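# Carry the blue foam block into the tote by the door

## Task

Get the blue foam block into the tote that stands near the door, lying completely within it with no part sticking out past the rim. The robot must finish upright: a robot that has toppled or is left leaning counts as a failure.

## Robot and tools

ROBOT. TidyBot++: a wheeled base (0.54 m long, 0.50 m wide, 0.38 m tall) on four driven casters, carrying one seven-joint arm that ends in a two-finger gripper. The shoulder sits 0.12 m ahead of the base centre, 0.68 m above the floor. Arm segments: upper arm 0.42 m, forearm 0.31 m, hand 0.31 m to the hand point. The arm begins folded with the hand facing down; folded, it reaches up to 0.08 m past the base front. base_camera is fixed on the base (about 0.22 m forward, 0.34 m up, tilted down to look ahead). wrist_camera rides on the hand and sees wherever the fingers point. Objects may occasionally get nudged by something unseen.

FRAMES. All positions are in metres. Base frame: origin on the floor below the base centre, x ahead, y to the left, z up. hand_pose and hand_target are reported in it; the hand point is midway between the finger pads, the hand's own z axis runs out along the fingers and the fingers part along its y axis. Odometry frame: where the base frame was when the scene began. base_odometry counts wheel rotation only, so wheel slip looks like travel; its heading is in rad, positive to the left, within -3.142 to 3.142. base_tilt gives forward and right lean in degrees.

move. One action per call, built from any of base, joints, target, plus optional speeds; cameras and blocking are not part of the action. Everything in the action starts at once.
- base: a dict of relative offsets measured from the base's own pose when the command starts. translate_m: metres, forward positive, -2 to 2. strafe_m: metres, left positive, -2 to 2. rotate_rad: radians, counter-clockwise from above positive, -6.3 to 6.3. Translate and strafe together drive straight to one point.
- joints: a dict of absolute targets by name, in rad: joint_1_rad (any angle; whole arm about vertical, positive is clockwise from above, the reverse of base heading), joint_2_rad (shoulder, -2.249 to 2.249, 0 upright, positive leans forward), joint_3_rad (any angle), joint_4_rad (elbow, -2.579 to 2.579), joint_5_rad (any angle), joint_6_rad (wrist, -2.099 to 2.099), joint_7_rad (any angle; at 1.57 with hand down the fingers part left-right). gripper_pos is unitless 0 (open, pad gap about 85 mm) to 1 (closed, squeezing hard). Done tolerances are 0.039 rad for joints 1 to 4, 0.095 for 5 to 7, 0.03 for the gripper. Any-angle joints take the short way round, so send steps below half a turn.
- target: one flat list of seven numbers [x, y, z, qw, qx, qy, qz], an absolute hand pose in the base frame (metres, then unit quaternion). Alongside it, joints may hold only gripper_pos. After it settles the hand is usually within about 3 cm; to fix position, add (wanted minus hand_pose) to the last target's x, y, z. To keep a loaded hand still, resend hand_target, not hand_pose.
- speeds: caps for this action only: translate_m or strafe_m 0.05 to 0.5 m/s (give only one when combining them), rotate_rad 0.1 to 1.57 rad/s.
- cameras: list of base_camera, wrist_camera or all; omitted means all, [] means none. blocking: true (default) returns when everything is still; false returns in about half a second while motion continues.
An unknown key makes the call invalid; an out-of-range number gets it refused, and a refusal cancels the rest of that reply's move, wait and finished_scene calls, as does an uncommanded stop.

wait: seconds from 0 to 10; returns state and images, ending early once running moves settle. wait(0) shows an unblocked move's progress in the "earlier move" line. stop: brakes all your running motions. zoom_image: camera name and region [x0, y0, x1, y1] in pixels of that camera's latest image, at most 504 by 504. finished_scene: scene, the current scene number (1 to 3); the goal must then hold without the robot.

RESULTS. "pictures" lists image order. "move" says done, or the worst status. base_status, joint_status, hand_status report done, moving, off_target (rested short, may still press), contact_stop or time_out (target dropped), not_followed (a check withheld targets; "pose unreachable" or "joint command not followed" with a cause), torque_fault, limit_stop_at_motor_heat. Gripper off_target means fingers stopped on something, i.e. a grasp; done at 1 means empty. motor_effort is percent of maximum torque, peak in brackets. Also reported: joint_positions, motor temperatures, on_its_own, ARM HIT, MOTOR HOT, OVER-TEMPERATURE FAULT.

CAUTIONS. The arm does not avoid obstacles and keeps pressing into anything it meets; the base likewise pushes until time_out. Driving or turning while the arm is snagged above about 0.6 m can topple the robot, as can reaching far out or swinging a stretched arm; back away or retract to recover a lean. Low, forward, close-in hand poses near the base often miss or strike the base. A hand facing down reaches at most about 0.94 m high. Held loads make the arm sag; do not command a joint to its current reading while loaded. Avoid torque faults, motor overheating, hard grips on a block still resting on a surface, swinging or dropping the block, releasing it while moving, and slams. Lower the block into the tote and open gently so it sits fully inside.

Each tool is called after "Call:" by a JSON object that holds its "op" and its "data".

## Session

Call:
{"op": "move", "data": {"joints": {"joint_2_rad": -0.9, "joint_4_rad": -1.9, "joint_6_rad": -0.8, "joint_1_rad":0,"joint_3_rad":3.14,"joint_5_rad":0,"joint_7_rad":1.57}}}

Call:
{"op": "move", "data": {"base": {"rotate_rad": 1.0}}}

Call:
{"op": "move", "data": {"base": {"rotate_rad": 1.0}}}

Call:
{"op": "move", "data": {"base": {"rotate_rad": 1.0}}}

Call:
{"op": "move", "data": {"base": {"rotate_rad": 1.0}}}

Call:
{"op": "move", "data": {"base": {"rotate_rad": 1.0}}}

Scene clock: 1.90 s.
Motor temperatures (°C): [31 30 27 27 38 38 36]
move: done
base_odometry: x=+0.000 y=+0.000 heading=+0.000
base_tilt: forward=+0.5 right=-0.6
base_status: not commanded
joint_positions: joint_1_rad=-0.016 joint_2_rad=-0.883 joint_3_rad=+3.134 joint_4_rad=-1.922 joint_5_rad=-0.011 joint_6_rad=-0.848 joint_7_rad=+1.604 gripper_pos=+0.000
joint_status: all done
motor_effort: joint_1_rad=+1(1) joint_2_rad=+10(12) joint_3_rad=+1(2) joint_4_rad=+19(20) joint_5_rad=-1(2) joint_6_rad=+7(8) joint_7_rad=+1(2)
hand_pose: x=+0.3603 y=+0.0110 z=+1.0115 quat_wxyz=(+0.001, +0.809, +0.023, +0.587) (m; base frame)
hand_target: x=+0.3571 y=+0.0020 z=+1.0425 quat_wxyz=(+0.000, +0.783, +0.000, +0.622) (m; base frame)
hand_status: not commanded
pictures: base_camera, wrist_camera
camera_calibration:
wrist_camera: T_world_to_cam=[[-0.0173779, -0.999731, 0.0153837, -0.00685248], [-0.291238, -0.00965758, -0.956602, 1.13188], [0.956493, -0.0211041, -0.290992, 0.0823644], [0, 0, 0, 1]] pos_world=[0.250746, 0.00581879, 1.10683]

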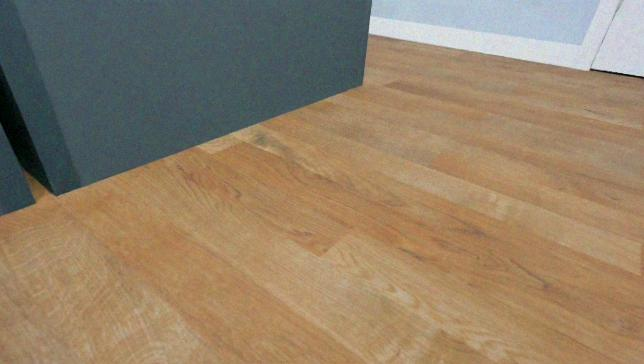

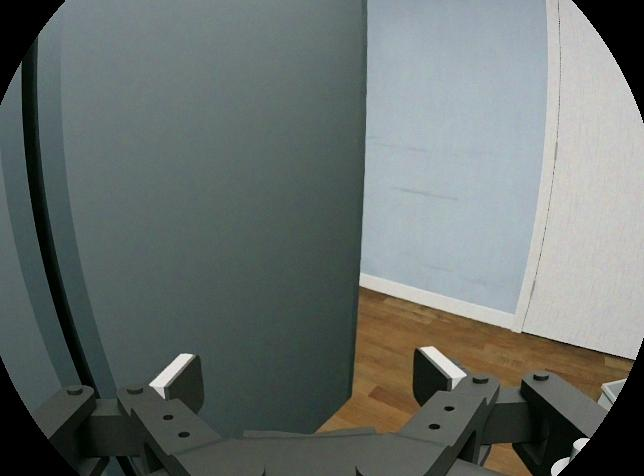

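Scene clock: 3.93 s.
Motor temperatures (°C): [31 30 27 28 38 38 36]
move: done
base_odometry: x=+0.000 y=+0.000 heading=+0.999
base_tilt: forward=+0.5 right=-0.6
base_status: done
joint_positions: joint_1_rad=-0.016 joint_2_rad=-0.884 joint_3_rad=+3.134 joint_4_rad=-1.922 joint_5_rad=-0.011 joint_6_rad=-0.846 joint_7_rad=+1.604 gripper_pos=+0.000
joint_status: not commanded
motor_effort: joint_1_rad=+1(1) joint_2_rad=+9(11) joint_3_rad=+1(2) joint_4_rad=+19(20) joint_5_rad=-1(2) joint_6_rad=+8(8) joint_7_rad=+1(1)
hand_pose: x=+0.3605 y=+0.0107 z=+1.0122 quat_wxyz=(+0.001, +0.809, +0.023, +0.588) (m; base frame)
hand_target: x=+0.3571 y=+0.0020 z=+1.0425 quat_wxyz=(+0.000, +0.783, +0.000, +0.622) (m; base frame)
hand_status: not commanded
pictures: base_camera, wrist_camera
camera_calibration:
wrist_camera: T_world_to_cam=[[-0.0181336, -0.999722, 0.0150421, -0.0064925], [-0.289029, -0.00916086, -0.957276, 1.13242], [0.957149, -0.0217065, -0.288783, 0.0799684], [0, 0, 0, 1]] pos_world=[0.250642, 0.00561904, 1.10723]

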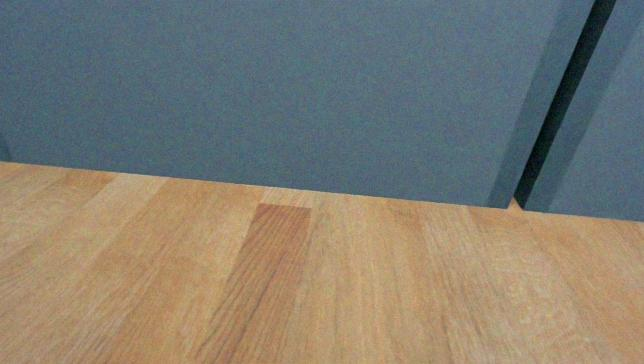

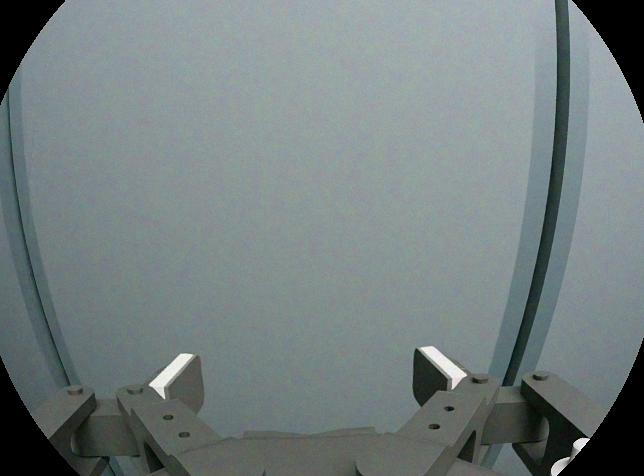

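Scene clock: 5.83 s.
Motor temperatures (°C): [31 30 27 28 38 38 36]
move: done
base_odometry: x=+0.000 y=+0.000 heading=+1.999
base_tilt: forward=+0.5 right=-0.6
base_status: done
joint_positions: joint_1_rad=-0.016 joint_2_rad=-0.884 joint_3_rad=+3.134 joint_4_rad=-1.922 joint_5_rad=-0.011 joint_6_rad=-0.846 joint_7_rad=+1.604 gripper_pos=+0.000
joint_status: not commanded
motor_effort: joint_1_rad=+1(1) joint_2_rad=+9(10) joint_3_rad=+1(2) joint_4_rad=+20(20) joint_5_rad=-1(2) joint_6_rad=+8(8) joint_7_rad=+1(2)
hand_pose: x=+0.3605 y=+0.0107 z=+1.0123 quat_wxyz=(+0.001, +0.808, +0.023, +0.588) (m; base frame)
hand_target: x=+0.3571 y=+0.0020 z=+1.0425 quat_wxyz=(+0.000, +0.783, +0.000, +0.622) (m; base frame)
hand_status: not commanded
pictures: base_camera, wrist_camera
camera_calibration:
wrist_camera: T_world_to_cam=[[-0.0183591, -0.999719, 0.0149985, -0.00638767], [-0.288727, -0.00906092, -0.957369, 1.13244], [0.957235, -0.0219069, -0.28848, 0.079613], [0, 0, 0, 1]] pos_world=[0.250641, 0.00561916, 1.10723]

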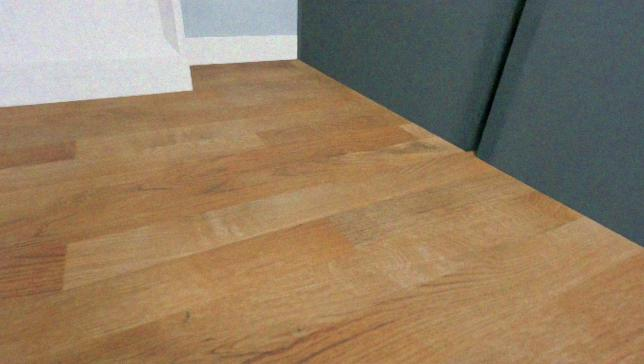

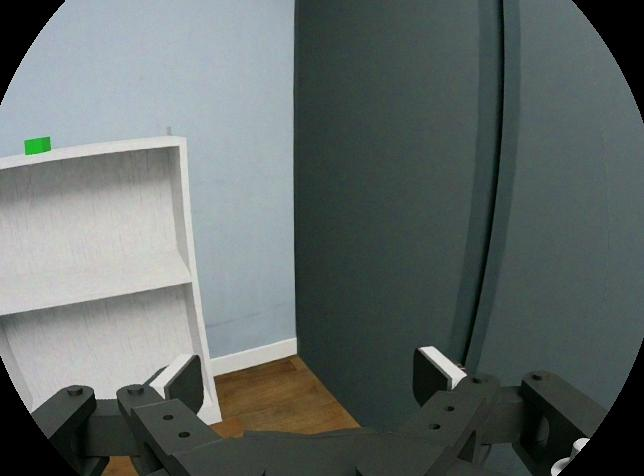

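Scene clock: 7.73 s.
Motor temperatures (°C): [31 30 27 28 38 38 36]
move: done
base_odometry: x=+0.000 y=+0.000 heading=+2.998
base_tilt: forward=+0.5 right=-0.6
base_status: done
joint_positions: joint_1_rad=-0.015 joint_2_rad=-0.884 joint_3_rad=+3.134 joint_4_rad=-1.922 joint_5_rad=-0.011 joint_6_rad=-0.846 joint_7_rad=+1.604 gripper_pos=+0.000
joint_status: not commanded
motor_effort: joint_1_rad=+1(1) joint_2_rad=+9(10) joint_3_rad=+1(2) joint_4_rad=+19(20) joint_5_rad=-1(2) joint_6_rad=+8(8) joint_7_rad=+1(2)
hand_pose: x=+0.3605 y=+0.0106 z=+1.0123 quat_wxyz=(+0.001, +0.808, +0.023, +0.588) (m; base frame)
hand_target: x=+0.3571 y=+0.0020 z=+1.0425 quat_wxyz=(+0.000, +0.783, +0.000, +0.622) (m; base frame)
hand_status: not commanded
pictures: base_camera, wrist_camera
camera_calibration:
wrist_camera: T_world_to_cam=[[-0.0184568, -0.999717, 0.0150257, -0.00639469], [-0.288517, -0.00906356, -0.957432, 1.13255], [0.957297, -0.0220063, -0.288268, 0.0793929], [0, 0, 0, 1]] pos_world=[0.25064, 0.00561925, 1.10733]

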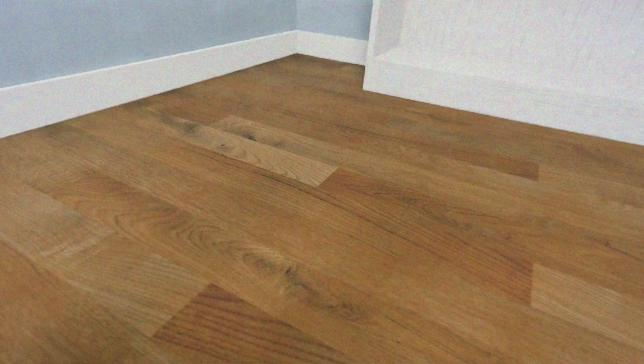

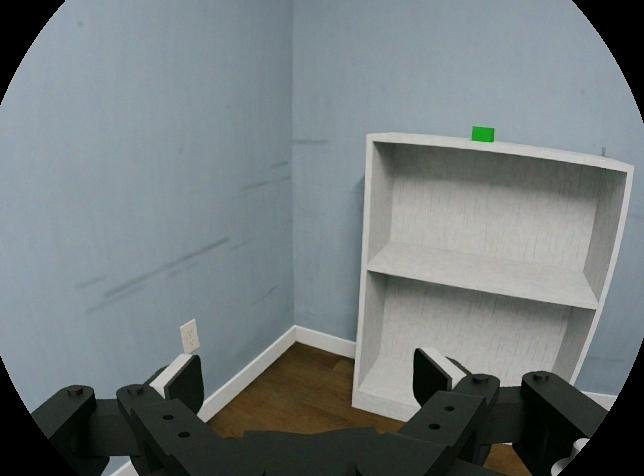

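Scene clock: 9.63 s.
Motor temperatures (°C): [31 30 27 28 38 38 36]
move: done
base_odometry: x=+0.000 y=+0.000 heading=-2.286
base_tilt: forward=+0.5 right=-0.6
base_status: done
joint_positions: joint_1_rad=-0.015 joint_2_rad=-0.884 joint_3_rad=+3.134 joint_4_rad=-1.922 joint_5_rad=-0.011 joint_6_rad=-0.845 joint_7_rad=+1.604 gripper_pos=+0.000
joint_status: not commanded
motor_effort: joint_1_rad=+1(1) joint_2_rad=+10(10) joint_3_rad=+1(2) joint_4_rad=+18(20) joint_5_rad=-1(2) joint_6_rad=+8(8) joint_7_rad=+1(2)
hand_pose: x=+0.3606 y=+0.0106 z=+1.0124 quat_wxyz=(+0.001, +0.808, +0.023, +0.588) (m; base frame)
hand_target: x=+0.3571 y=+0.0020 z=+1.0425 quat_wxyz=(+0.000, +0.783, +0.000, +0.622) (m; base frame)
hand_status: not commanded
pictures: base_camera, wrist_camera
camera_calibration:
wrist_camera: T_world_to_cam=[[-0.0186798, -0.999713, 0.0149851, -0.00629378], [-0.288426, -0.00896251, -0.95746, 1.13256], [0.95732, -0.0222073, -0.288176, 0.0792871], [0, 0, 0, 1]] pos_world=[0.25064, 0.00561936, 1.10733]

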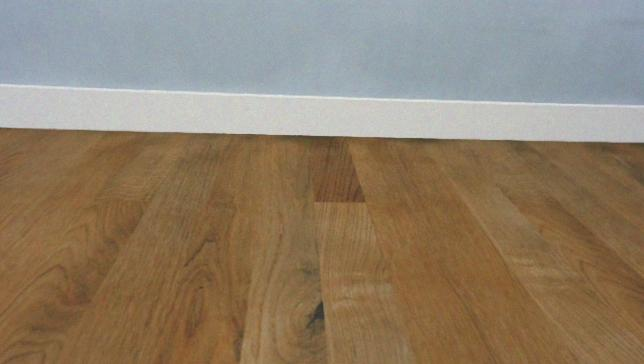

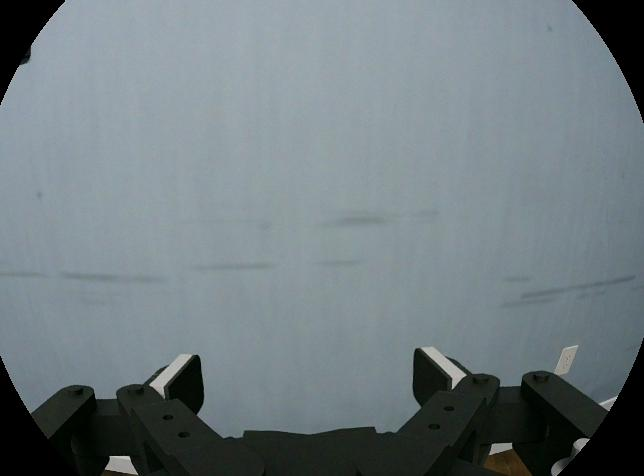

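Scene clock: 11.53 s.
Motor temperatures (°C): [31 30 27 28 38 38 36]
move: done
base_odometry: x=+0.000 y=+0.000 heading=-1.286
base_tilt: forward=+0.5 right=-0.6
base_status: done
joint_positions: joint_1_rad=-0.015 joint_2_rad=-0.884 joint_3_rad=+3.134 joint_4_rad=-1.922 joint_5_rad=-0.011 joint_6_rad=-0.845 joint_7_rad=+1.604 gripper_pos=+0.000
joint_status: not commanded
motor_effort: joint_1_rad=+1(1) joint_2_rad=+10(10) joint_3_rad=+1(2) joint_4_rad=+19(20) joint_5_rad=+0(2) joint_6_rad=+7(8) joint_7_rad=+1(2)
hand_pose: x=+0.3606 y=+0.0106 z=+1.0124 quat_wxyz=(+0.001, +0.808, +0.023, +0.588) (m; base frame)
hand_target: x=+0.3571 y=+0.0020 z=+1.0425 quat_wxyz=(+0.000, +0.783, +0.000, +0.622) (m; base frame)
hand_status: not commanded
pictures: base_camera, wrist_camera
camera_calibration:
wrist_camera: T_world_to_cam=[[-0.0187785, -0.999711, 0.0150128, -0.00639956], [-0.288244, -0.00896477, -0.957515, 1.13258], [0.957373, -0.0223081, -0.287992, 0.0790691], [0, 0, 0, 1]] pos_world=[0.250639, 0.00551945, 1.10733]

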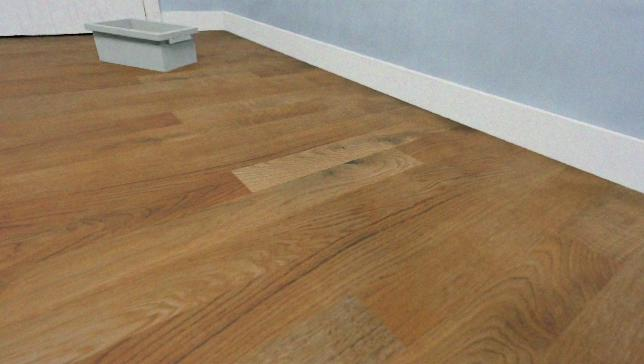

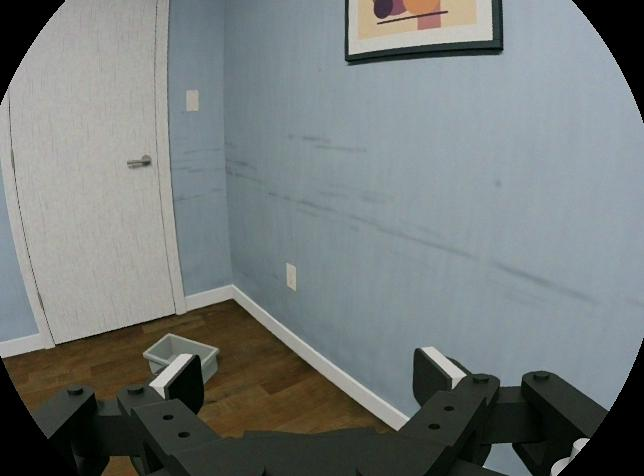

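Call:
{"op": "move", "data": {"base": {"rotate_rad": 2.122}, "cameras": ["base_camera"]}}

Call:
{"op": "move", "data": {"base": {"translate_m": 0.2, "strafe_m": -1.42}}}

Scene clock: 31.90 s.
Motor temperatures (°C): [31 30 27 28 38 38 36]
move: done
base_odometry: x=+0.000 y=+0.000 heading=+0.835
base_tilt: forward=+0.5 right=-0.6
base_status: done
joint_positions: joint_1_rad=-0.015 joint_2_rad=-0.884 joint_3_rad=+3.134 joint_4_rad=-1.922 joint_5_rad=-0.011 joint_6_rad=-0.845 joint_7_rad=+1.604 gripper_pos=+0.000
joint_status: not commanded
motor_effort: joint_1_rad=+1(1) joint_2_rad=+9(10) joint_3_rad=+1(2) joint_4_rad=+18(20) joint_5_rad=-1(2) joint_6_rad=+8(8) joint_7_rad=+1(2)
hand_pose: x=+0.3606 y=+0.0105 z=+1.0125 quat_wxyz=(+0.001, +0.808, +0.023, +0.588) (m; base frame)
hand_target: x=+0.3571 y=+0.0020 z=+1.0425 quat_wxyz=(+0.000, +0.783, +0.000, +0.622) (m; base frame)
hand_status: not commanded
pictures: base_camera

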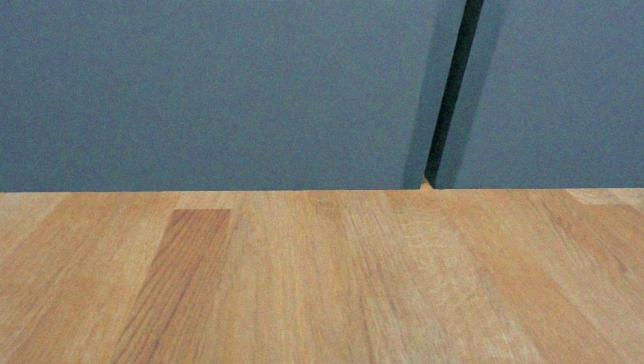

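Scene clock: 35.67 s.
Motor temperatures (°C): [31 30 27 28 38 38 36]
move: done
base_odometry: x=+1.187 y=-0.805 heading=+0.836
base_tilt: forward=+0.5 right=-0.6
base_status: done
joint_positions: joint_1_rad=-0.015 joint_2_rad=-0.884 joint_3_rad=+3.136 joint_4_rad=-1.922 joint_5_rad=-0.011 joint_6_rad=-0.845 joint_7_rad=+1.604 gripper_pos=+0.000
joint_status: not commanded
motor_effort: joint_1_rad=+1(2) joint_2_rad=+8(12) joint_3_rad=+1(4) joint_4_rad=+19(20) joint_5_rad=-1(2) joint_6_rad=+7(8) joint_7_rad=+1(2)
hand_pose: x=+0.3606 y=+0.0098 z=+1.0126 quat_wxyz=(+0.001, +0.808, +0.022, +0.588) (m; base frame)
hand_target: x=+0.3571 y=+0.0020 z=+1.0425 quat_wxyz=(+0.000, +0.783, +0.000, +0.622) (m; base frame)
hand_status: not commanded
pictures: base_camera, wrist_camera
camera_calibration:
wrist_camera: T_world_to_cam=[[-0.0203351, -0.999699, 0.0137015, -0.00525856], [-0.287838, -0.00727022, -0.957652, 1.1327], [0.957463, -0.0234177, -0.287603, 0.0786385], [0, 0, 0, 1]] pos_world=[0.250633, 0.00481954, 1.10742]

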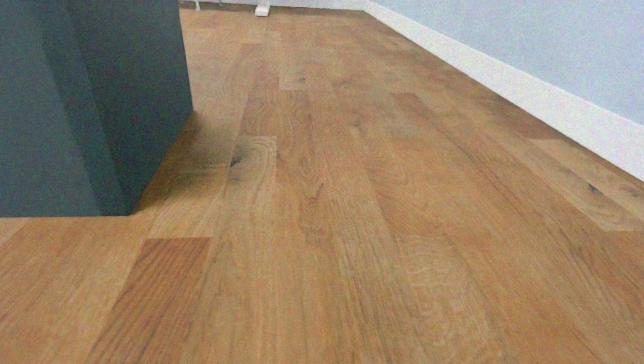

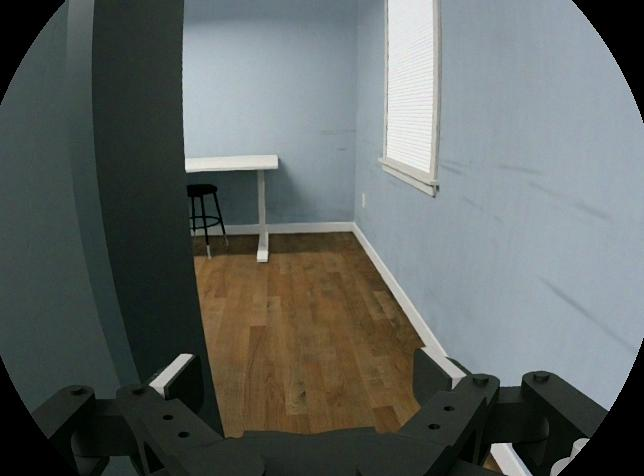

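Call:
{"op": "move", "data": {"base": {"strafe_m": -0.12}, "cameras": []}}

Call:
{"op": "move", "data": {"base": {"translate_m": 1.6}, "cameras": ["base_camera"]}}

Call:
{"op": "move", "data": {"base": {"rotate_rad": 1.57}}}

Call:
{"op": "move", "data": {"base": {"rotate_rad": 0.75}}}

Scene clock: 44.80 s.
Motor temperatures (°C): [31 30 27 28 38 38 36]
move: done
base_odometry: x=+1.276 y=-0.885 heading=+0.837
base_tilt: forward=+0.5 right=-0.6
base_status: done
joint_positions: joint_1_rad=-0.014 joint_2_rad=-0.884 joint_3_rad=+3.141 joint_4_rad=-1.922 joint_5_rad=-0.011 joint_6_rad=-0.845 joint_7_rad=+1.604 gripper_pos=+0.000
joint_status: not commanded
motor_effort: joint_1_rad=+1(2) joint_2_rad=+10(11) joint_3_rad=+1(3) joint_4_rad=+19(20) joint_5_rad=-1(2) joint_6_rad=+8(8) joint_7_rad=+1(2)
hand_pose: x=+0.3607 y=+0.0076 z=+1.0126 quat_wxyz=(+0.000, +0.808, +0.019, +0.589) (m; base frame)
hand_target: x=+0.3571 y=+0.0020 z=+1.0425 quat_wxyz=(+0.000, +0.783, +0.000, +0.622) (m; base frame)
hand_status: not commanded
pictures: none
No camera images: "cameras" was empty.

Scene clock: 48.60 s.
Motor temperatures (°C): [31 30 27 28 38 38 36]
move: done
base_odometry: x=+2.349 y=+0.303 heading=+0.836
base_tilt: forward=+0.5 right=-0.6
base_status: done
joint_positions: joint_1_rad=-0.014 joint_2_rad=-0.892 joint_3_rad=+3.141 joint_4_rad=-1.921 joint_5_rad=-0.011 joint_6_rad=-0.844 joint_7_rad=+1.604 gripper_pos=+0.000
joint_status: not commanded
motor_effort: joint_1_rad=+1(1) joint_2_rad=+10(14) joint_3_rad=+1(2) joint_4_rad=+19(20) joint_5_rad=+0(2) joint_6_rad=+7(8) joint_7_rad=+1(2)
hand_pose: x=+0.3579 y=+0.0075 z=+1.0154 quat_wxyz=(+0.000, +0.805, +0.019, +0.593) (m; base frame)
hand_target: x=+0.3571 y=+0.0020 z=+1.0425 quat_wxyz=(+0.000, +0.783, +0.000, +0.622) (m; base frame)
hand_status: not commanded
pictures: base_camera

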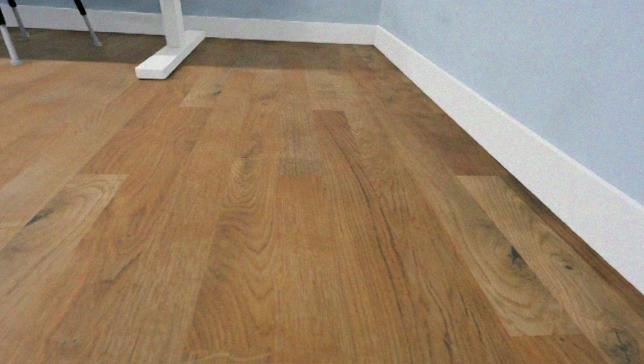

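Scene clock: 50.90 s.
Motor temperatures (°C): [31 30 27 28 38 38 36]
move: done
base_odometry: x=+2.349 y=+0.303 heading=+2.406
base_tilt: forward=+0.5 right=-0.6
base_status: done
joint_positions: joint_1_rad=-0.014 joint_2_rad=-0.892 joint_3_rad=+3.141 joint_4_rad=-1.921 joint_5_rad=-0.011 joint_6_rad=-0.844 joint_7_rad=+1.604 gripper_pos=+0.000
joint_status: not commanded
motor_effort: joint_1_rad=+1(1) joint_2_rad=+9(11) joint_3_rad=+1(2) joint_4_rad=+19(20) joint_5_rad=-1(2) joint_6_rad=+8(8) joint_7_rad=+1(2)
hand_pose: x=+0.3579 y=+0.0075 z=+1.0154 quat_wxyz=(+0.000, +0.805, +0.019, +0.593) (m; base frame)
hand_target: x=+0.3571 y=+0.0020 z=+1.0425 quat_wxyz=(+0.000, +0.783, +0.000, +0.622) (m; base frame)
hand_status: not commanded
pictures: base_camera, wrist_camera
camera_calibration:
wrist_camera: T_world_to_cam=[[-0.0242874, -0.999661, 0.00940456, -0.00191628], [-0.277944, -0.0022842, -0.960595, 1.13413], [0.96029, -0.0259443, -0.277794, 0.0710871], [0, 0, 0, 1]] pos_world=[0.246913, 0.00251924, 1.1092]

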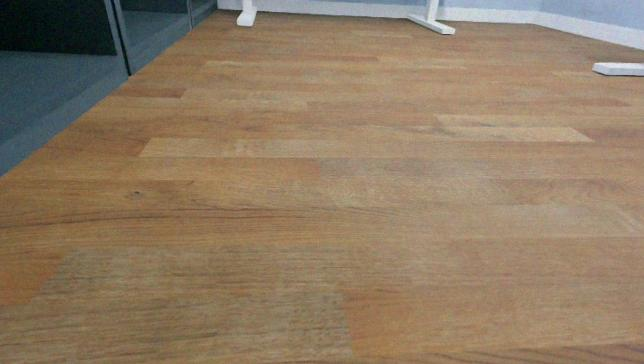

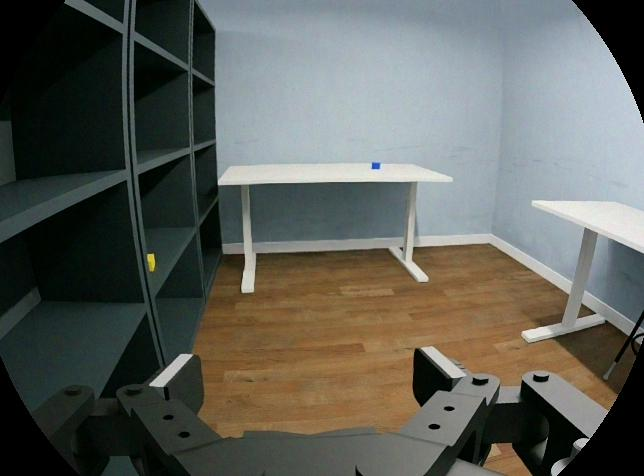

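Scene clock: 52.57 s.
Motor temperatures (°C): [31 30 27 28 38 38 36]
move: done
base_odometry: x=+2.349 y=+0.303 heading=-3.128
base_tilt: forward=+0.5 right=-0.6
base_status: done
joint_positions: joint_1_rad=-0.014 joint_2_rad=-0.892 joint_3_rad=+3.141 joint_4_rad=-1.921 joint_5_rad=-0.011 joint_6_rad=-0.844 joint_7_rad=+1.604 gripper_pos=+0.000
joint_status: not commanded
motor_effort: joint_1_rad=+1(1) joint_2_rad=+10(11) joint_3_rad=+1(2) joint_4_rad=+19(20) joint_5_rad=-1(2) joint_6_rad=+8(8) joint_7_rad=+1(1)
hand_pose: x=+0.3579 y=+0.0075 z=+1.0154 quat_wxyz=(+0.000, +0.805, +0.019, +0.593) (m; base frame)
hand_target: x=+0.3571 y=+0.0020 z=+1.0425 quat_wxyz=(+0.000, +0.783, +0.000, +0.622) (m; base frame)
hand_status: not commanded
pictures: base_camera, wrist_camera
camera_calibration:
wrist_camera: T_world_to_cam=[[-0.0243157, -0.999661, 0.00930867, -0.00180298], [-0.277943, -0.00218424, -0.960595, 1.13412], [0.96029, -0.0259448, -0.277795, 0.071088], [0, 0, 0, 1]] pos_world=[0.246913, 0.00251919, 1.1092]

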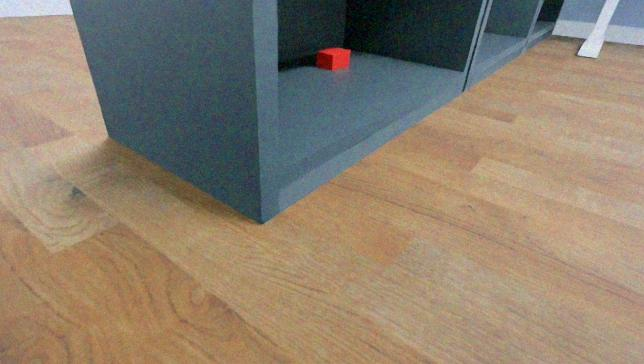

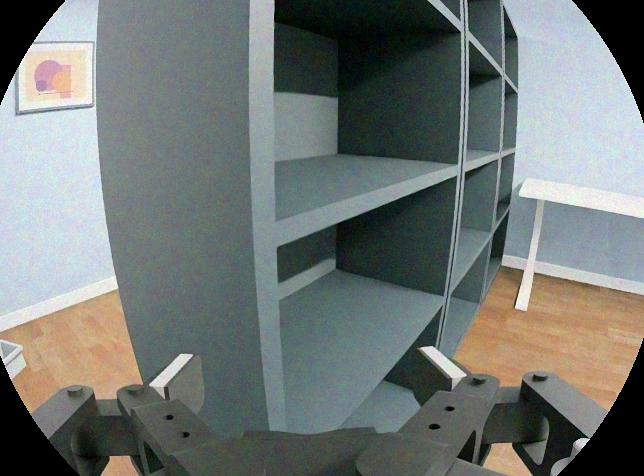

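Call:
{"op": "move", "data": {"base": {"rotate_rad": -0.749}, "cameras": []}}

Call:
{"op": "move", "data": {"base": {"translate_m": 1.15, "strafe_m": -0.38}}}

Scene clock: 66.17 s.
Motor temperatures (°C): [31 30 27 28 38 38 36]
move: done
base_odometry: x=+2.349 y=+0.303 heading=+2.407
base_tilt: forward=+0.5 right=-0.6
base_status: done
joint_positions: joint_1_rad=-0.014 joint_2_rad=-0.892 joint_3_rad=+3.141 joint_4_rad=-1.921 joint_5_rad=-0.011 joint_6_rad=-0.844 joint_7_rad=+1.604 gripper_pos=+0.000
joint_status: not commanded
motor_effort: joint_1_rad=+0(1) joint_2_rad=+10(11) joint_3_rad=+1(2) joint_4_rad=+19(20) joint_5_rad=-1(2) joint_6_rad=+7(8) joint_7_rad=+1(1)
hand_pose: x=+0.3579 y=+0.0075 z=+1.0154 quat_wxyz=(+0.000, +0.805, +0.019, +0.593) (m; base frame)
hand_target: x=+0.3571 y=+0.0020 z=+1.0425 quat_wxyz=(+0.000, +0.783, +0.000, +0.622) (m; base frame)
hand_status: not commanded
pictures: none
No camera images: "cameras" was empty.

Scene clock: 69.67 s.
Motor temperatures (°C): [31 30 27 28 38 38 36]
move: done
base_odometry: x=+1.750 y=+1.356 heading=+2.406
base_tilt: forward=+0.5 right=-0.6
base_status: done
joint_positions: joint_1_rad=-0.014 joint_2_rad=-0.894 joint_3_rad=+3.141 joint_4_rad=-1.921 joint_5_rad=-0.011 joint_6_rad=-0.844 joint_7_rad=+1.604 gripper_pos=+0.000
joint_status: not commanded
motor_effort: joint_1_rad=+1(1) joint_2_rad=+10(14) joint_3_rad=+1(2) joint_4_rad=+19(20) joint_5_rad=-1(2) joint_6_rad=+8(8) joint_7_rad=+1(2)
hand_pose: x=+0.3573 y=+0.0075 z=+1.0161 quat_wxyz=(+0.000, +0.805, +0.019, +0.594) (m; base frame)
hand_target: x=+0.3571 y=+0.0020 z=+1.0425 quat_wxyz=(+0.000, +0.783, +0.000, +0.622) (m; base frame)
hand_status: not commanded
pictures: base_camera, wrist_camera
camera_calibration:
wrist_camera: T_world_to_cam=[[-0.0244335, -0.999658, 0.00928174, -0.00176723], [-0.275752, -0.00218502, -0.961226, 1.13445], [0.960918, -0.0260456, -0.275604, 0.0693831], [0, 0, 0, 1]] pos_world=[0.246111, 0.00251928, 1.1096]

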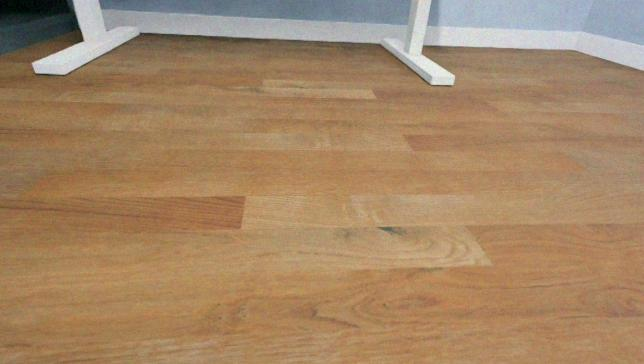

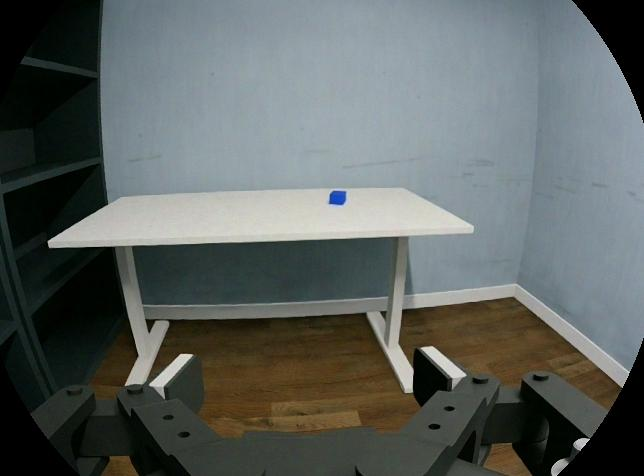

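Call:
{"op": "move", "data": {"base": {"translate_m": 0.75, "strafe_m": -0.1}, "cameras": []}}

Call:
{"op": "move", "data": {"joints": {"joint_2_rad": 0.0, "joint_4_rad": -1.2, "joint_6_rad": -1.2,"joint_5_rad":0.03}}}

Scene clock: 86.13 s.
Motor temperatures (°C): [31 30 27 28 38 38 36]
move: done
base_odometry: x=+1.261 y=+1.933 heading=+2.406
base_tilt: forward=+0.5 right=-0.6
base_status: done
joint_positions: joint_1_rad=-0.014 joint_2_rad=-0.897 joint_3_rad=+3.141 joint_4_rad=-1.920 joint_5_rad=-0.011 joint_6_rad=-0.843 joint_7_rad=+1.604 gripper_pos=+0.000
joint_status: not commanded
motor_effort: joint_1_rad=+1(1) joint_2_rad=+9(14) joint_3_rad=+1(2) joint_4_rad=+19(20) joint_5_rad=-1(2) joint_6_rad=+7(8) joint_7_rad=+1(2)
hand_pose: x=+0.3564 y=+0.0074 z=+1.0171 quat_wxyz=(+0.000, +0.803, +0.019, +0.595) (m; base frame)
hand_target: x=+0.3571 y=+0.0020 z=+1.0425 quat_wxyz=(+0.000, +0.783, +0.000, +0.622) (m; base frame)
hand_status: not commanded
pictures: none
No camera images: "cameras" was empty.

Scene clock: 88.33 s.
Motor temperatures (°C): [31 30 27 28 38 38 36]
move: done
base_odometry: x=+1.261 y=+1.933 heading=+2.406
base_tilt: forward=+0.5 right=-0.6
base_status: not commanded
joint_positions: joint_1_rad=-0.014 joint_2_rad=-0.012 joint_3_rad=+3.141 joint_4_rad=-1.228 joint_5_rad=-0.004 joint_6_rad=-1.141 joint_7_rad=+1.604 gripper_pos=+0.000
joint_status: all done
motor_effort: joint_1_rad=+1(1) joint_2_rad=-21(23) joint_3_rad=+1(2) joint_4_rad=+18(20) joint_5_rad=-1(2) joint_6_rad=+5(9) joint_7_rad=+1(2)
hand_pose: x=+0.6287 y=+0.0099 z=+0.9913 quat_wxyz=(+0.002, +0.924, +0.022, +0.382) (m; base frame)
hand_target: x=+0.6222 y=-0.0066 z=+0.9870 quat_wxyz=(+0.015, +0.932, +0.000, +0.362) (m; base frame)
hand_status: not commanded
pictures: base_camera, wrist_camera
camera_calibration:
wrist_camera: T_world_to_cam=[[-0.0149712, -0.999347, 0.0328805, -0.0218006], [-0.693149, -0.0133274, -0.720671, 1.20951], [0.720639, -0.0335804, -0.692497, 0.366228], [0, 0, 0, 1]] pos_world=[0.574125, 0.0066314, 1.12599]

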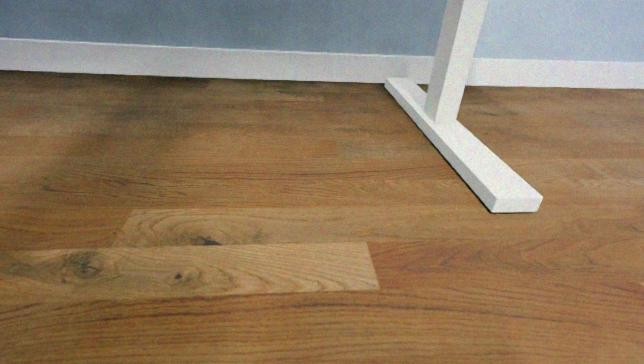

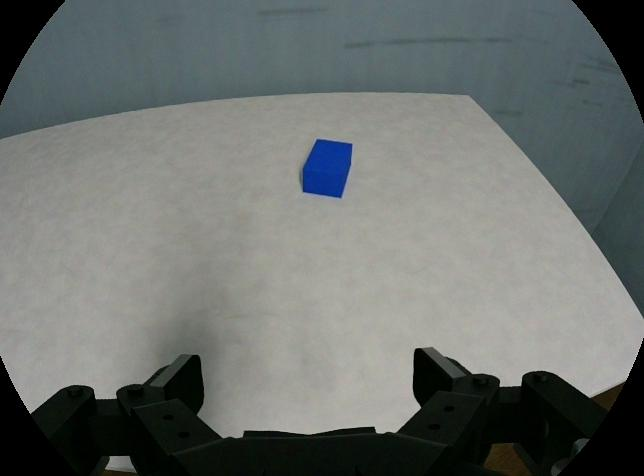

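Call:
{"op": "move", "data": {"joints": {"joint_1_rad":0.21,"joint_2_rad": 0.17, "joint_4_rad": -1.17, "joint_6_rad": -1.0,"joint_5_rad":0.0}, "cameras": []}}

Call:
{"op": "move", "data": {"base": {"translate_m": 0.249, "strafe_m": 0.118}, "speeds": {"translate_m": 0.2}}}

Scene clock: 112.37 s.
Motor temperatures (°C): [31 30 27 28 38 38 36]
move: done
base_odometry: x=+1.261 y=+1.933 heading=+2.406
base_tilt: forward=+0.5 right=-0.6
base_status: not commanded
joint_positions: joint_1_rad=+0.195 joint_2_rad=+0.170 joint_3_rad=+3.141 joint_4_rad=-1.195 joint_5_rad=-0.004 joint_6_rad=-1.046 joint_7_rad=+1.604 gripper_pos=+0.000
joint_status: all done
motor_effort: joint_1_rad=+1(2) joint_2_rad=-28(32) joint_3_rad=+0(2) joint_4_rad=+19(21) joint_5_rad=-1(2) joint_6_rad=+5(6) joint_7_rad=+1(2)
hand_pose: x=+0.6949 y=-0.1109 z=+0.9288 quat_wxyz=(+0.039, +0.931, -0.076, +0.355) (m; base frame)
hand_target: x=+0.7071 y=-0.1231 z=+0.9519 quat_wxyz=(+0.040, +0.916, -0.096, +0.388) (m; base frame)
hand_status: not commanded
pictures: none
No camera images: "cameras" was empty.

Scene clock: 114.53 s.
Motor temperatures (°C): [31 30 27 28 38 38 36]
move: done
base_odometry: x=+0.997 y=+2.013 heading=+2.406
base_tilt: forward=+0.5 right=-0.6
base_status: done
joint_positions: joint_1_rad=+0.197 joint_2_rad=+0.170 joint_3_rad=+3.141 joint_4_rad=-1.195 joint_5_rad=-0.004 joint_6_rad=-1.045 joint_7_rad=+1.604 gripper_pos=+0.000
joint_status: not commanded
motor_effort: joint_1_rad=+1(2) joint_2_rad=-28(31) joint_3_rad=+0(2) joint_4_rad=+20(20) joint_5_rad=-1(2) joint_6_rad=+5(6) joint_7_rad=+1(2)
hand_pose: x=+0.6952 y=-0.1122 z=+0.9288 quat_wxyz=(+0.039, +0.931, -0.077, +0.355) (m; base frame)
hand_target: x=+0.7071 y=-0.1231 z=+0.9519 quat_wxyz=(+0.040, +0.916, -0.096, +0.388) (m; base frame)
hand_status: not commanded
pictures: base_camera, wrist_camera
camera_calibration:
wrist_camera: T_world_to_cam=[[-0.222521, -0.974327, 0.0342105, 0.00503821], [-0.717139, 0.13981, -0.682763, 1.20759], [0.660451, -0.176463, -0.729839, 0.331406], [0, 0, 0, 1]] pos_world=[0.648255, -0.105444, 1.0662]

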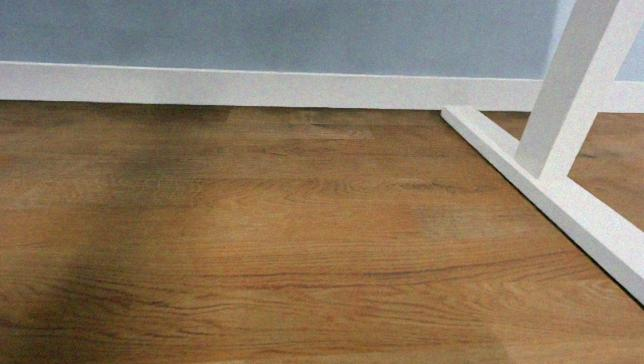

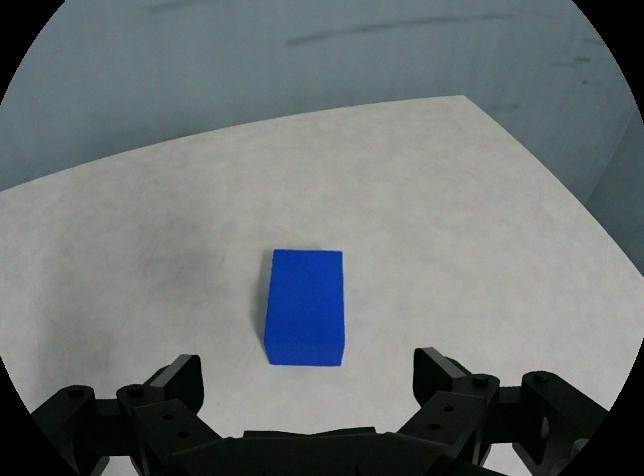

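Call:
{"op": "move", "data": {"joints": {"joint_2_rad": 0.35, "joint_4_rad": -1.29, "joint_6_rad": -0.65}, "cameras": ["wrist_camera"]}}

Scene clock: 122.83 s.
Motor temperatures (°C): [31 30 26 28 38 38 36]
move: done
base_odometry: x=+0.997 y=+2.013 heading=+2.406
base_tilt: forward=+0.5 right=-0.6
base_status: not commanded
joint_positions: joint_1_rad=+0.197 joint_2_rad=+0.362 joint_3_rad=+3.141 joint_4_rad=-1.294 joint_5_rad=-0.004 joint_6_rad=-0.699 joint_7_rad=+1.604 gripper_pos=+0.000
joint_status: all done
motor_effort: joint_1_rad=+1(1) joint_2_rad=-36(42) joint_3_rad=+0(1) joint_4_rad=+20(22) joint_5_rad=-1(2) joint_6_rad=+5(7) joint_7_rad=+1(2)
hand_pose: x=+0.7890 y=-0.1312 z=+0.8288 quat_wxyz=(+0.042, +0.920, -0.076, +0.381) (m; base frame)
hand_target: x=+0.7963 y=-0.1420 z=+0.8502 quat_wxyz=(+0.043, +0.906, -0.095, +0.411) (m; base frame)
hand_status: not commanded
pictures: wrist_camera
camera_calibration:
wrist_camera: T_world_to_cam=[[-0.225668, -0.973668, 0.0323158, 0.0150477], [-0.678741, 0.133344, -0.722171, 1.21063], [0.698845, -0.184905, -0.69096, 0.129508], [0, 0, 0, 1]] pos_world=[0.734597, -0.122832, 0.963283]

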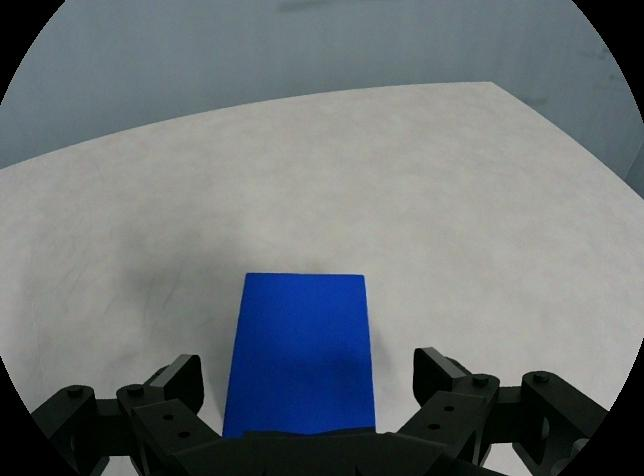

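Call:
{"op": "move", "data": {"joints": {"joint_2_rad": 0.372}, "cameras": []}}

Call:
{"op": "move", "data": {"joints": {"gripper_pos": 0.7}, "cameras": ["wrist_camera"]}}

Scene clock: 129.53 s.
Motor temperatures (°C): [31 30 26 28 38 38 36]
move: done
base_odometry: x=+0.997 y=+2.013 heading=+2.406
base_tilt: forward=+0.5 right=-0.6
base_status: not commanded
joint_positions: joint_1_rad=+0.197 joint_2_rad=+0.366 joint_3_rad=+3.141 joint_4_rad=-1.294 joint_5_rad=-0.004 joint_6_rad=-0.698 joint_7_rad=+1.604 gripper_pos=+0.000
joint_status: all done
motor_effort: joint_1_rad=+1(1) joint_2_rad=-36(38) joint_3_rad=+0(0) joint_4_rad=+19(20) joint_5_rad=-1(1) joint_6_rad=+6(6) joint_7_rad=+1(1)
hand_pose: x=+0.7899 y=-0.1314 z=+0.8263 quat_wxyz=(+0.042, +0.921, -0.076, +0.380) (m; base frame)
hand_target: x=+0.7998 y=-0.1427 z=+0.8350 quat_wxyz=(+0.042, +0.910, -0.096, +0.401) (m; base frame)
hand_status: not commanded
pictures: none
No camera images: "cameras" was empty.

Scene clock: 130.47 s.
Motor temperatures (°C): [31 30 26 28 38 38 36]
move: off_target
base_odometry: x=+0.997 y=+2.013 heading=+2.406
base_tilt: forward=+0.5 right=-0.6
base_status: not commanded
joint_positions: joint_1_rad=+0.197 joint_2_rad=+0.366 joint_3_rad=+3.141 joint_4_rad=-1.293 joint_5_rad=-0.004 joint_6_rad=-0.691 joint_7_rad=+1.604 gripper_pos=+0.472
joint_status: gripper_pos off_target (ended at +0.472, target +0.700)
motor_effort: joint_1_rad=+1(1) joint_2_rad=-35(38) joint_3_rad=+0(0) joint_4_rad=+18(20) joint_5_rad=-1(2) joint_6_rad=+5(6) joint_7_rad=+1(2)
hand_pose: x=+0.7915 y=-0.1317 z=+0.8280 quat_wxyz=(+0.042, +0.920, -0.076, +0.383) (m; base frame)
hand_target: x=+0.7998 y=-0.1427 z=+0.8350 quat_wxyz=(+0.042, +0.910, -0.096, +0.401) (m; base frame)
hand_status: not commanded
pictures: wrist_camera
camera_calibration:
wrist_camera: T_world_to_cam=[[-0.225775, -0.973648, 0.0321901, 0.0153438], [-0.675505, 0.13266, -0.725323, 1.21189], [0.701939, -0.185504, -0.687655, 0.121815], [0, 0, 0, 1]] pos_world=[0.736593, -0.123232, 0.962282]

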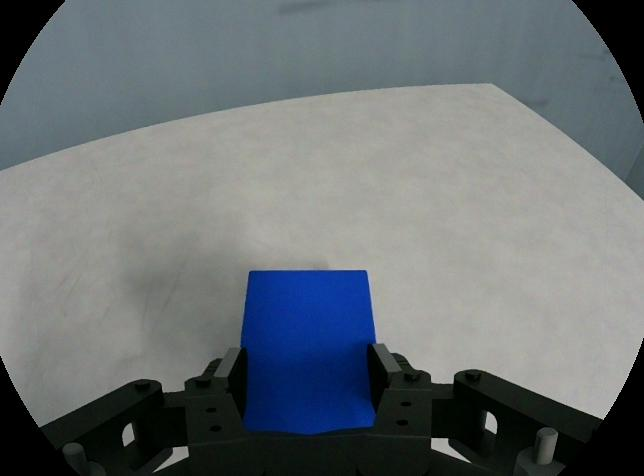

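Call:
{"op": "move", "data": {"joints": {"gripper_pos": 0.85}, "cameras": []}}

Call:
{"op": "move", "data": {"joints": {"joint_2_rad": 0.17}, "cameras": ["wrist_camera"]}}

Call:
{"op": "move", "data": {"base": {"translate_m": -0.6}, "speeds": {"translate_m": 0.3}, "cameras": []}}

Call:
{"op": "move", "data": {"joints": {"joint_1_rad": 0, "joint_2_rad": -0.88, "joint_4_rad": -1.9,"joint_6_rad":-0.8}, "cameras": ["wrist_camera"]}}

Call:
{"op": "move", "data": {"base": {"translate_m": -1.549, "strafe_m": 0.362}, "cameras": []}}

Call:
{"op": "move", "data": {"base": {"rotate_rad": 1.571}}}

Scene clock: 143.40 s.
Motor temperatures (°C): [31 30 26 28 38 38 36]
move: off_target
base_odometry: x=+0.997 y=+2.013 heading=+2.406
base_tilt: forward=+0.5 right=-0.6
base_status: not commanded
joint_positions: joint_1_rad=+0.197 joint_2_rad=+0.366 joint_3_rad=+3.141 joint_4_rad=-1.293 joint_5_rad=-0.004 joint_6_rad=-0.691 joint_7_rad=+1.604 gripper_pos=+0.472
joint_status: gripper_pos off_target (ended at +0.472, target +0.850)
motor_effort: joint_1_rad=+1(1) joint_2_rad=-34(35) joint_3_rad=+0(0) joint_4_rad=+19(20) joint_5_rad=-1(1) joint_6_rad=+5(5) joint_7_rad=+1(2)
hand_pose: x=+0.7915 y=-0.1317 z=+0.8280 quat_wxyz=(+0.042, +0.920, -0.076, +0.383) (m; base frame)
hand_target: x=+0.7998 y=-0.1427 z=+0.8350 quat_wxyz=(+0.042, +0.910, -0.096, +0.401) (m; base frame)
hand_status: not commanded
pictures: none
No camera images: "cameras" was empty.

Scene clock: 144.63 s.
Motor temperatures (°C): [31 31 26 28 38 38 36]
move: done
base_odometry: x=+0.997 y=+2.013 heading=+2.406
base_tilt: forward=+0.5 right=-0.6
base_status: not commanded
joint_positions: joint_1_rad=+0.197 joint_2_rad=+0.185 joint_3_rad=+3.141 joint_4_rad=-1.296 joint_5_rad=-0.004 joint_6_rad=-0.691 joint_7_rad=+1.604 gripper_pos=+0.472
joint_status: all done
motor_effort: joint_1_rad=+1(1) joint_2_rad=-31(41) joint_3_rad=+0(1) joint_4_rad=+21(22) joint_5_rad=-1(2) joint_6_rad=+6(7) joint_7_rad=+1(2)
hand_pose: x=+0.7542 y=-0.1243 z=+0.9478 quat_wxyz=(+0.052, +0.882, -0.073, +0.463) (m; base frame)
hand_target: x=+0.7559 y=-0.1334 z=+0.9714 quat_wxyz=(+0.051, +0.865, -0.091, +0.491) (m; base frame)
hand_status: not commanded
pictures: wrist_camera
camera_calibration:
wrist_camera: T_world_to_cam=[[-0.230948, -0.972613, 0.0262086, 0.0199925], [-0.538104, 0.105238, -0.836283, 1.27077], [0.810622, -0.207241, -0.547671, 0.014432], [0, 0, 0, 1]] pos_world=[0.676726, -0.111298, 1.07011]

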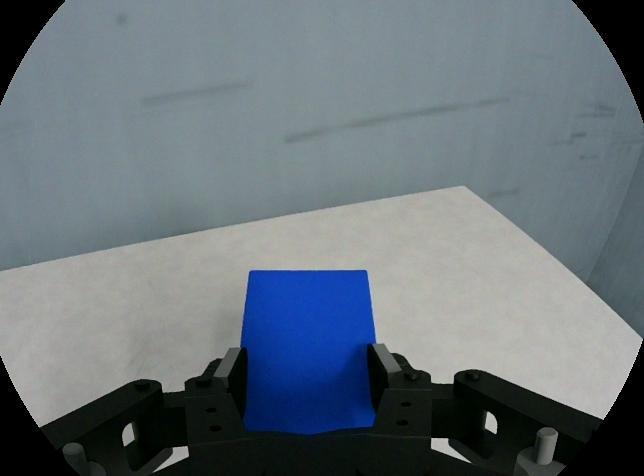

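Scene clock: 147.47 s.
Motor temperatures (°C): [31 31 26 28 38 38 36]
move: done
base_odometry: x=+1.442 y=+1.610 heading=+2.406
base_tilt: forward=+0.5 right=-0.6
base_status: done
joint_positions: joint_1_rad=+0.198 joint_2_rad=+0.183 joint_3_rad=+3.141 joint_4_rad=-1.296 joint_5_rad=-0.004 joint_6_rad=-0.690 joint_7_rad=+1.604 gripper_pos=+0.472
joint_status: not commanded
motor_effort: joint_1_rad=+1(2) joint_2_rad=-31(37) joint_3_rad=+0(1) joint_4_rad=+21(22) joint_5_rad=-1(2) joint_6_rad=+7(8) joint_7_rad=+1(2)
hand_pose: x=+0.7538 y=-0.1248 z=+0.9490 quat_wxyz=(+0.052, +0.881, -0.073, +0.464) (m; base frame)
hand_target: x=+0.7559 y=-0.1334 z=+0.9714 quat_wxyz=(+0.051, +0.865, -0.091, +0.491) (m; base frame)
hand_status: not commanded
pictures: none
No camera images: "cameras" was empty.

Scene clock: 149.80 s.
Motor temperatures (°C): [31 31 26 28 38 38 36]
move: done
base_odometry: x=+1.442 y=+1.610 heading=+2.406
base_tilt: forward=+0.5 right=-0.6
base_status: not commanded
joint_positions: joint_1_rad=+0.022 joint_2_rad=-0.859 joint_3_rad=+3.141 joint_4_rad=-1.892 joint_5_rad=-0.004 joint_6_rad=-0.743 joint_7_rad=+1.604 gripper_pos=+0.472
joint_status: all done
motor_effort: joint_1_rad=+1(2) joint_2_rad=+8(32) joint_3_rad=+1(2) joint_4_rad=+19(22) joint_5_rad=-1(2) joint_6_rad=+8(9) joint_7_rad=+1(1)
hand_pose: x=+0.3750 y=-0.0030 z=+1.0542 quat_wxyz=(+0.015, +0.776, +0.005, +0.631) (m; base frame)
hand_target: x=+0.3642 y=+0.0020 z=+1.0376 quat_wxyz=(+0.000, +0.790, +0.000, +0.614) (m; base frame)
hand_status: not commanded
pictures: wrist_camera
camera_calibration:
wrist_camera: T_world_to_cam=[[-0.0649659, -0.997828, 0.0108499, 0.00142003], [-0.18398, 0.00129054, -0.982929, 1.16433], [0.980781, -0.0658531, -0.183664, -0.0419094], [0, 0, 0, 1]] pos_world=[0.25541, -0.00284554, 1.13674]

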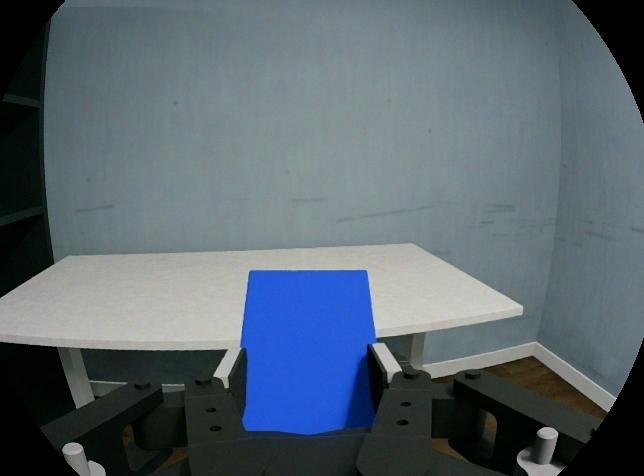

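Scene clock: 153.80 s.
Motor temperatures (°C): [31 31 26 28 38 38 36]
move: done
base_odometry: x=+2.347 y=+0.302 heading=+2.406
base_tilt: forward=+0.5 right=-0.6
base_status: done
joint_positions: joint_1_rad=+0.021 joint_2_rad=-0.870 joint_3_rad=+3.141 joint_4_rad=-1.896 joint_5_rad=-0.004 joint_6_rad=-0.745 joint_7_rad=+1.604 gripper_pos=+0.472
joint_status: not commanded
motor_effort: joint_1_rad=+1(1) joint_2_rad=+9(12) joint_3_rad=+1(2) joint_4_rad=+19(21) joint_5_rad=-1(2) joint_6_rad=+8(9) joint_7_rad=+1(2)
hand_pose: x=+0.3714 y=-0.0027 z=+1.0542 quat_wxyz=(+0.015, +0.774, +0.005, +0.633) (m; base frame)
hand_target: x=+0.3642 y=+0.0020 z=+1.0376 quat_wxyz=(+0.000, +0.790, +0.000, +0.614) (m; base frame)
hand_status: not commanded
pictures: none
No camera images: "cameras" was empty.

Scene clock: 156.10 s.
Motor temperatures (°C): [31 31 26 28 38 38 36]
move: done
base_odometry: x=+2.347 y=+0.302 heading=-2.307
base_tilt: forward=+0.5 right=-0.6
base_status: done
joint_positions: joint_1_rad=+0.017 joint_2_rad=-0.870 joint_3_rad=+3.141 joint_4_rad=-1.896 joint_5_rad=-0.004 joint_6_rad=-0.745 joint_7_rad=+1.604 gripper_pos=+0.472
joint_status: not commanded
motor_effort: joint_1_rad=+1(1) joint_2_rad=+9(10) joint_3_rad=+1(2) joint_4_rad=+20(20) joint_5_rad=-1(2) joint_6_rad=+8(8) joint_7_rad=+1(2)
hand_pose: x=+0.3714 y=-0.0019 z=+1.0542 quat_wxyz=(+0.014, +0.774, +0.006, +0.633) (m; base frame)
hand_target: x=+0.3642 y=+0.0020 z=+1.0376 quat_wxyz=(+0.000, +0.790, +0.000, +0.614) (m; base frame)
hand_status: not commanded
pictures: base_camera, wrist_camera
camera_calibration:
wrist_camera: T_world_to_cam=[[-0.0607126, -0.998098, 0.0107195, 0.000940523], [-0.178786, 0.000308418, -0.983888, 1.16279], [0.982013, -0.0616509, -0.178465, -0.0442708], [0, 0, 0, 1]] pos_world=[0.251422, -0.00214923, 1.13614]

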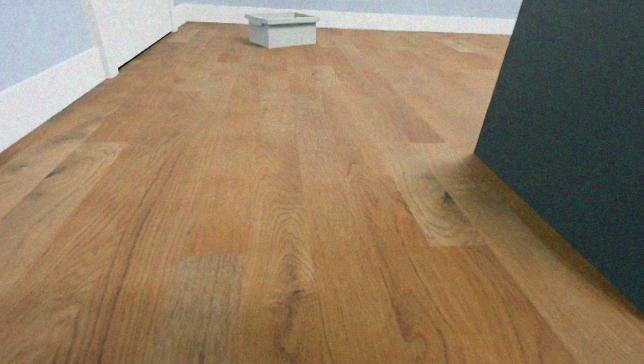

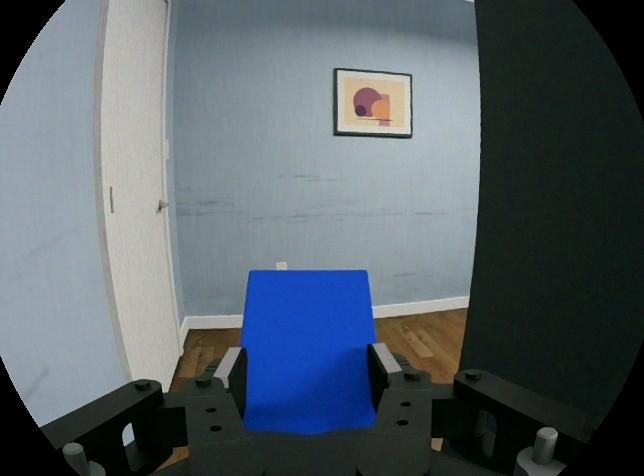

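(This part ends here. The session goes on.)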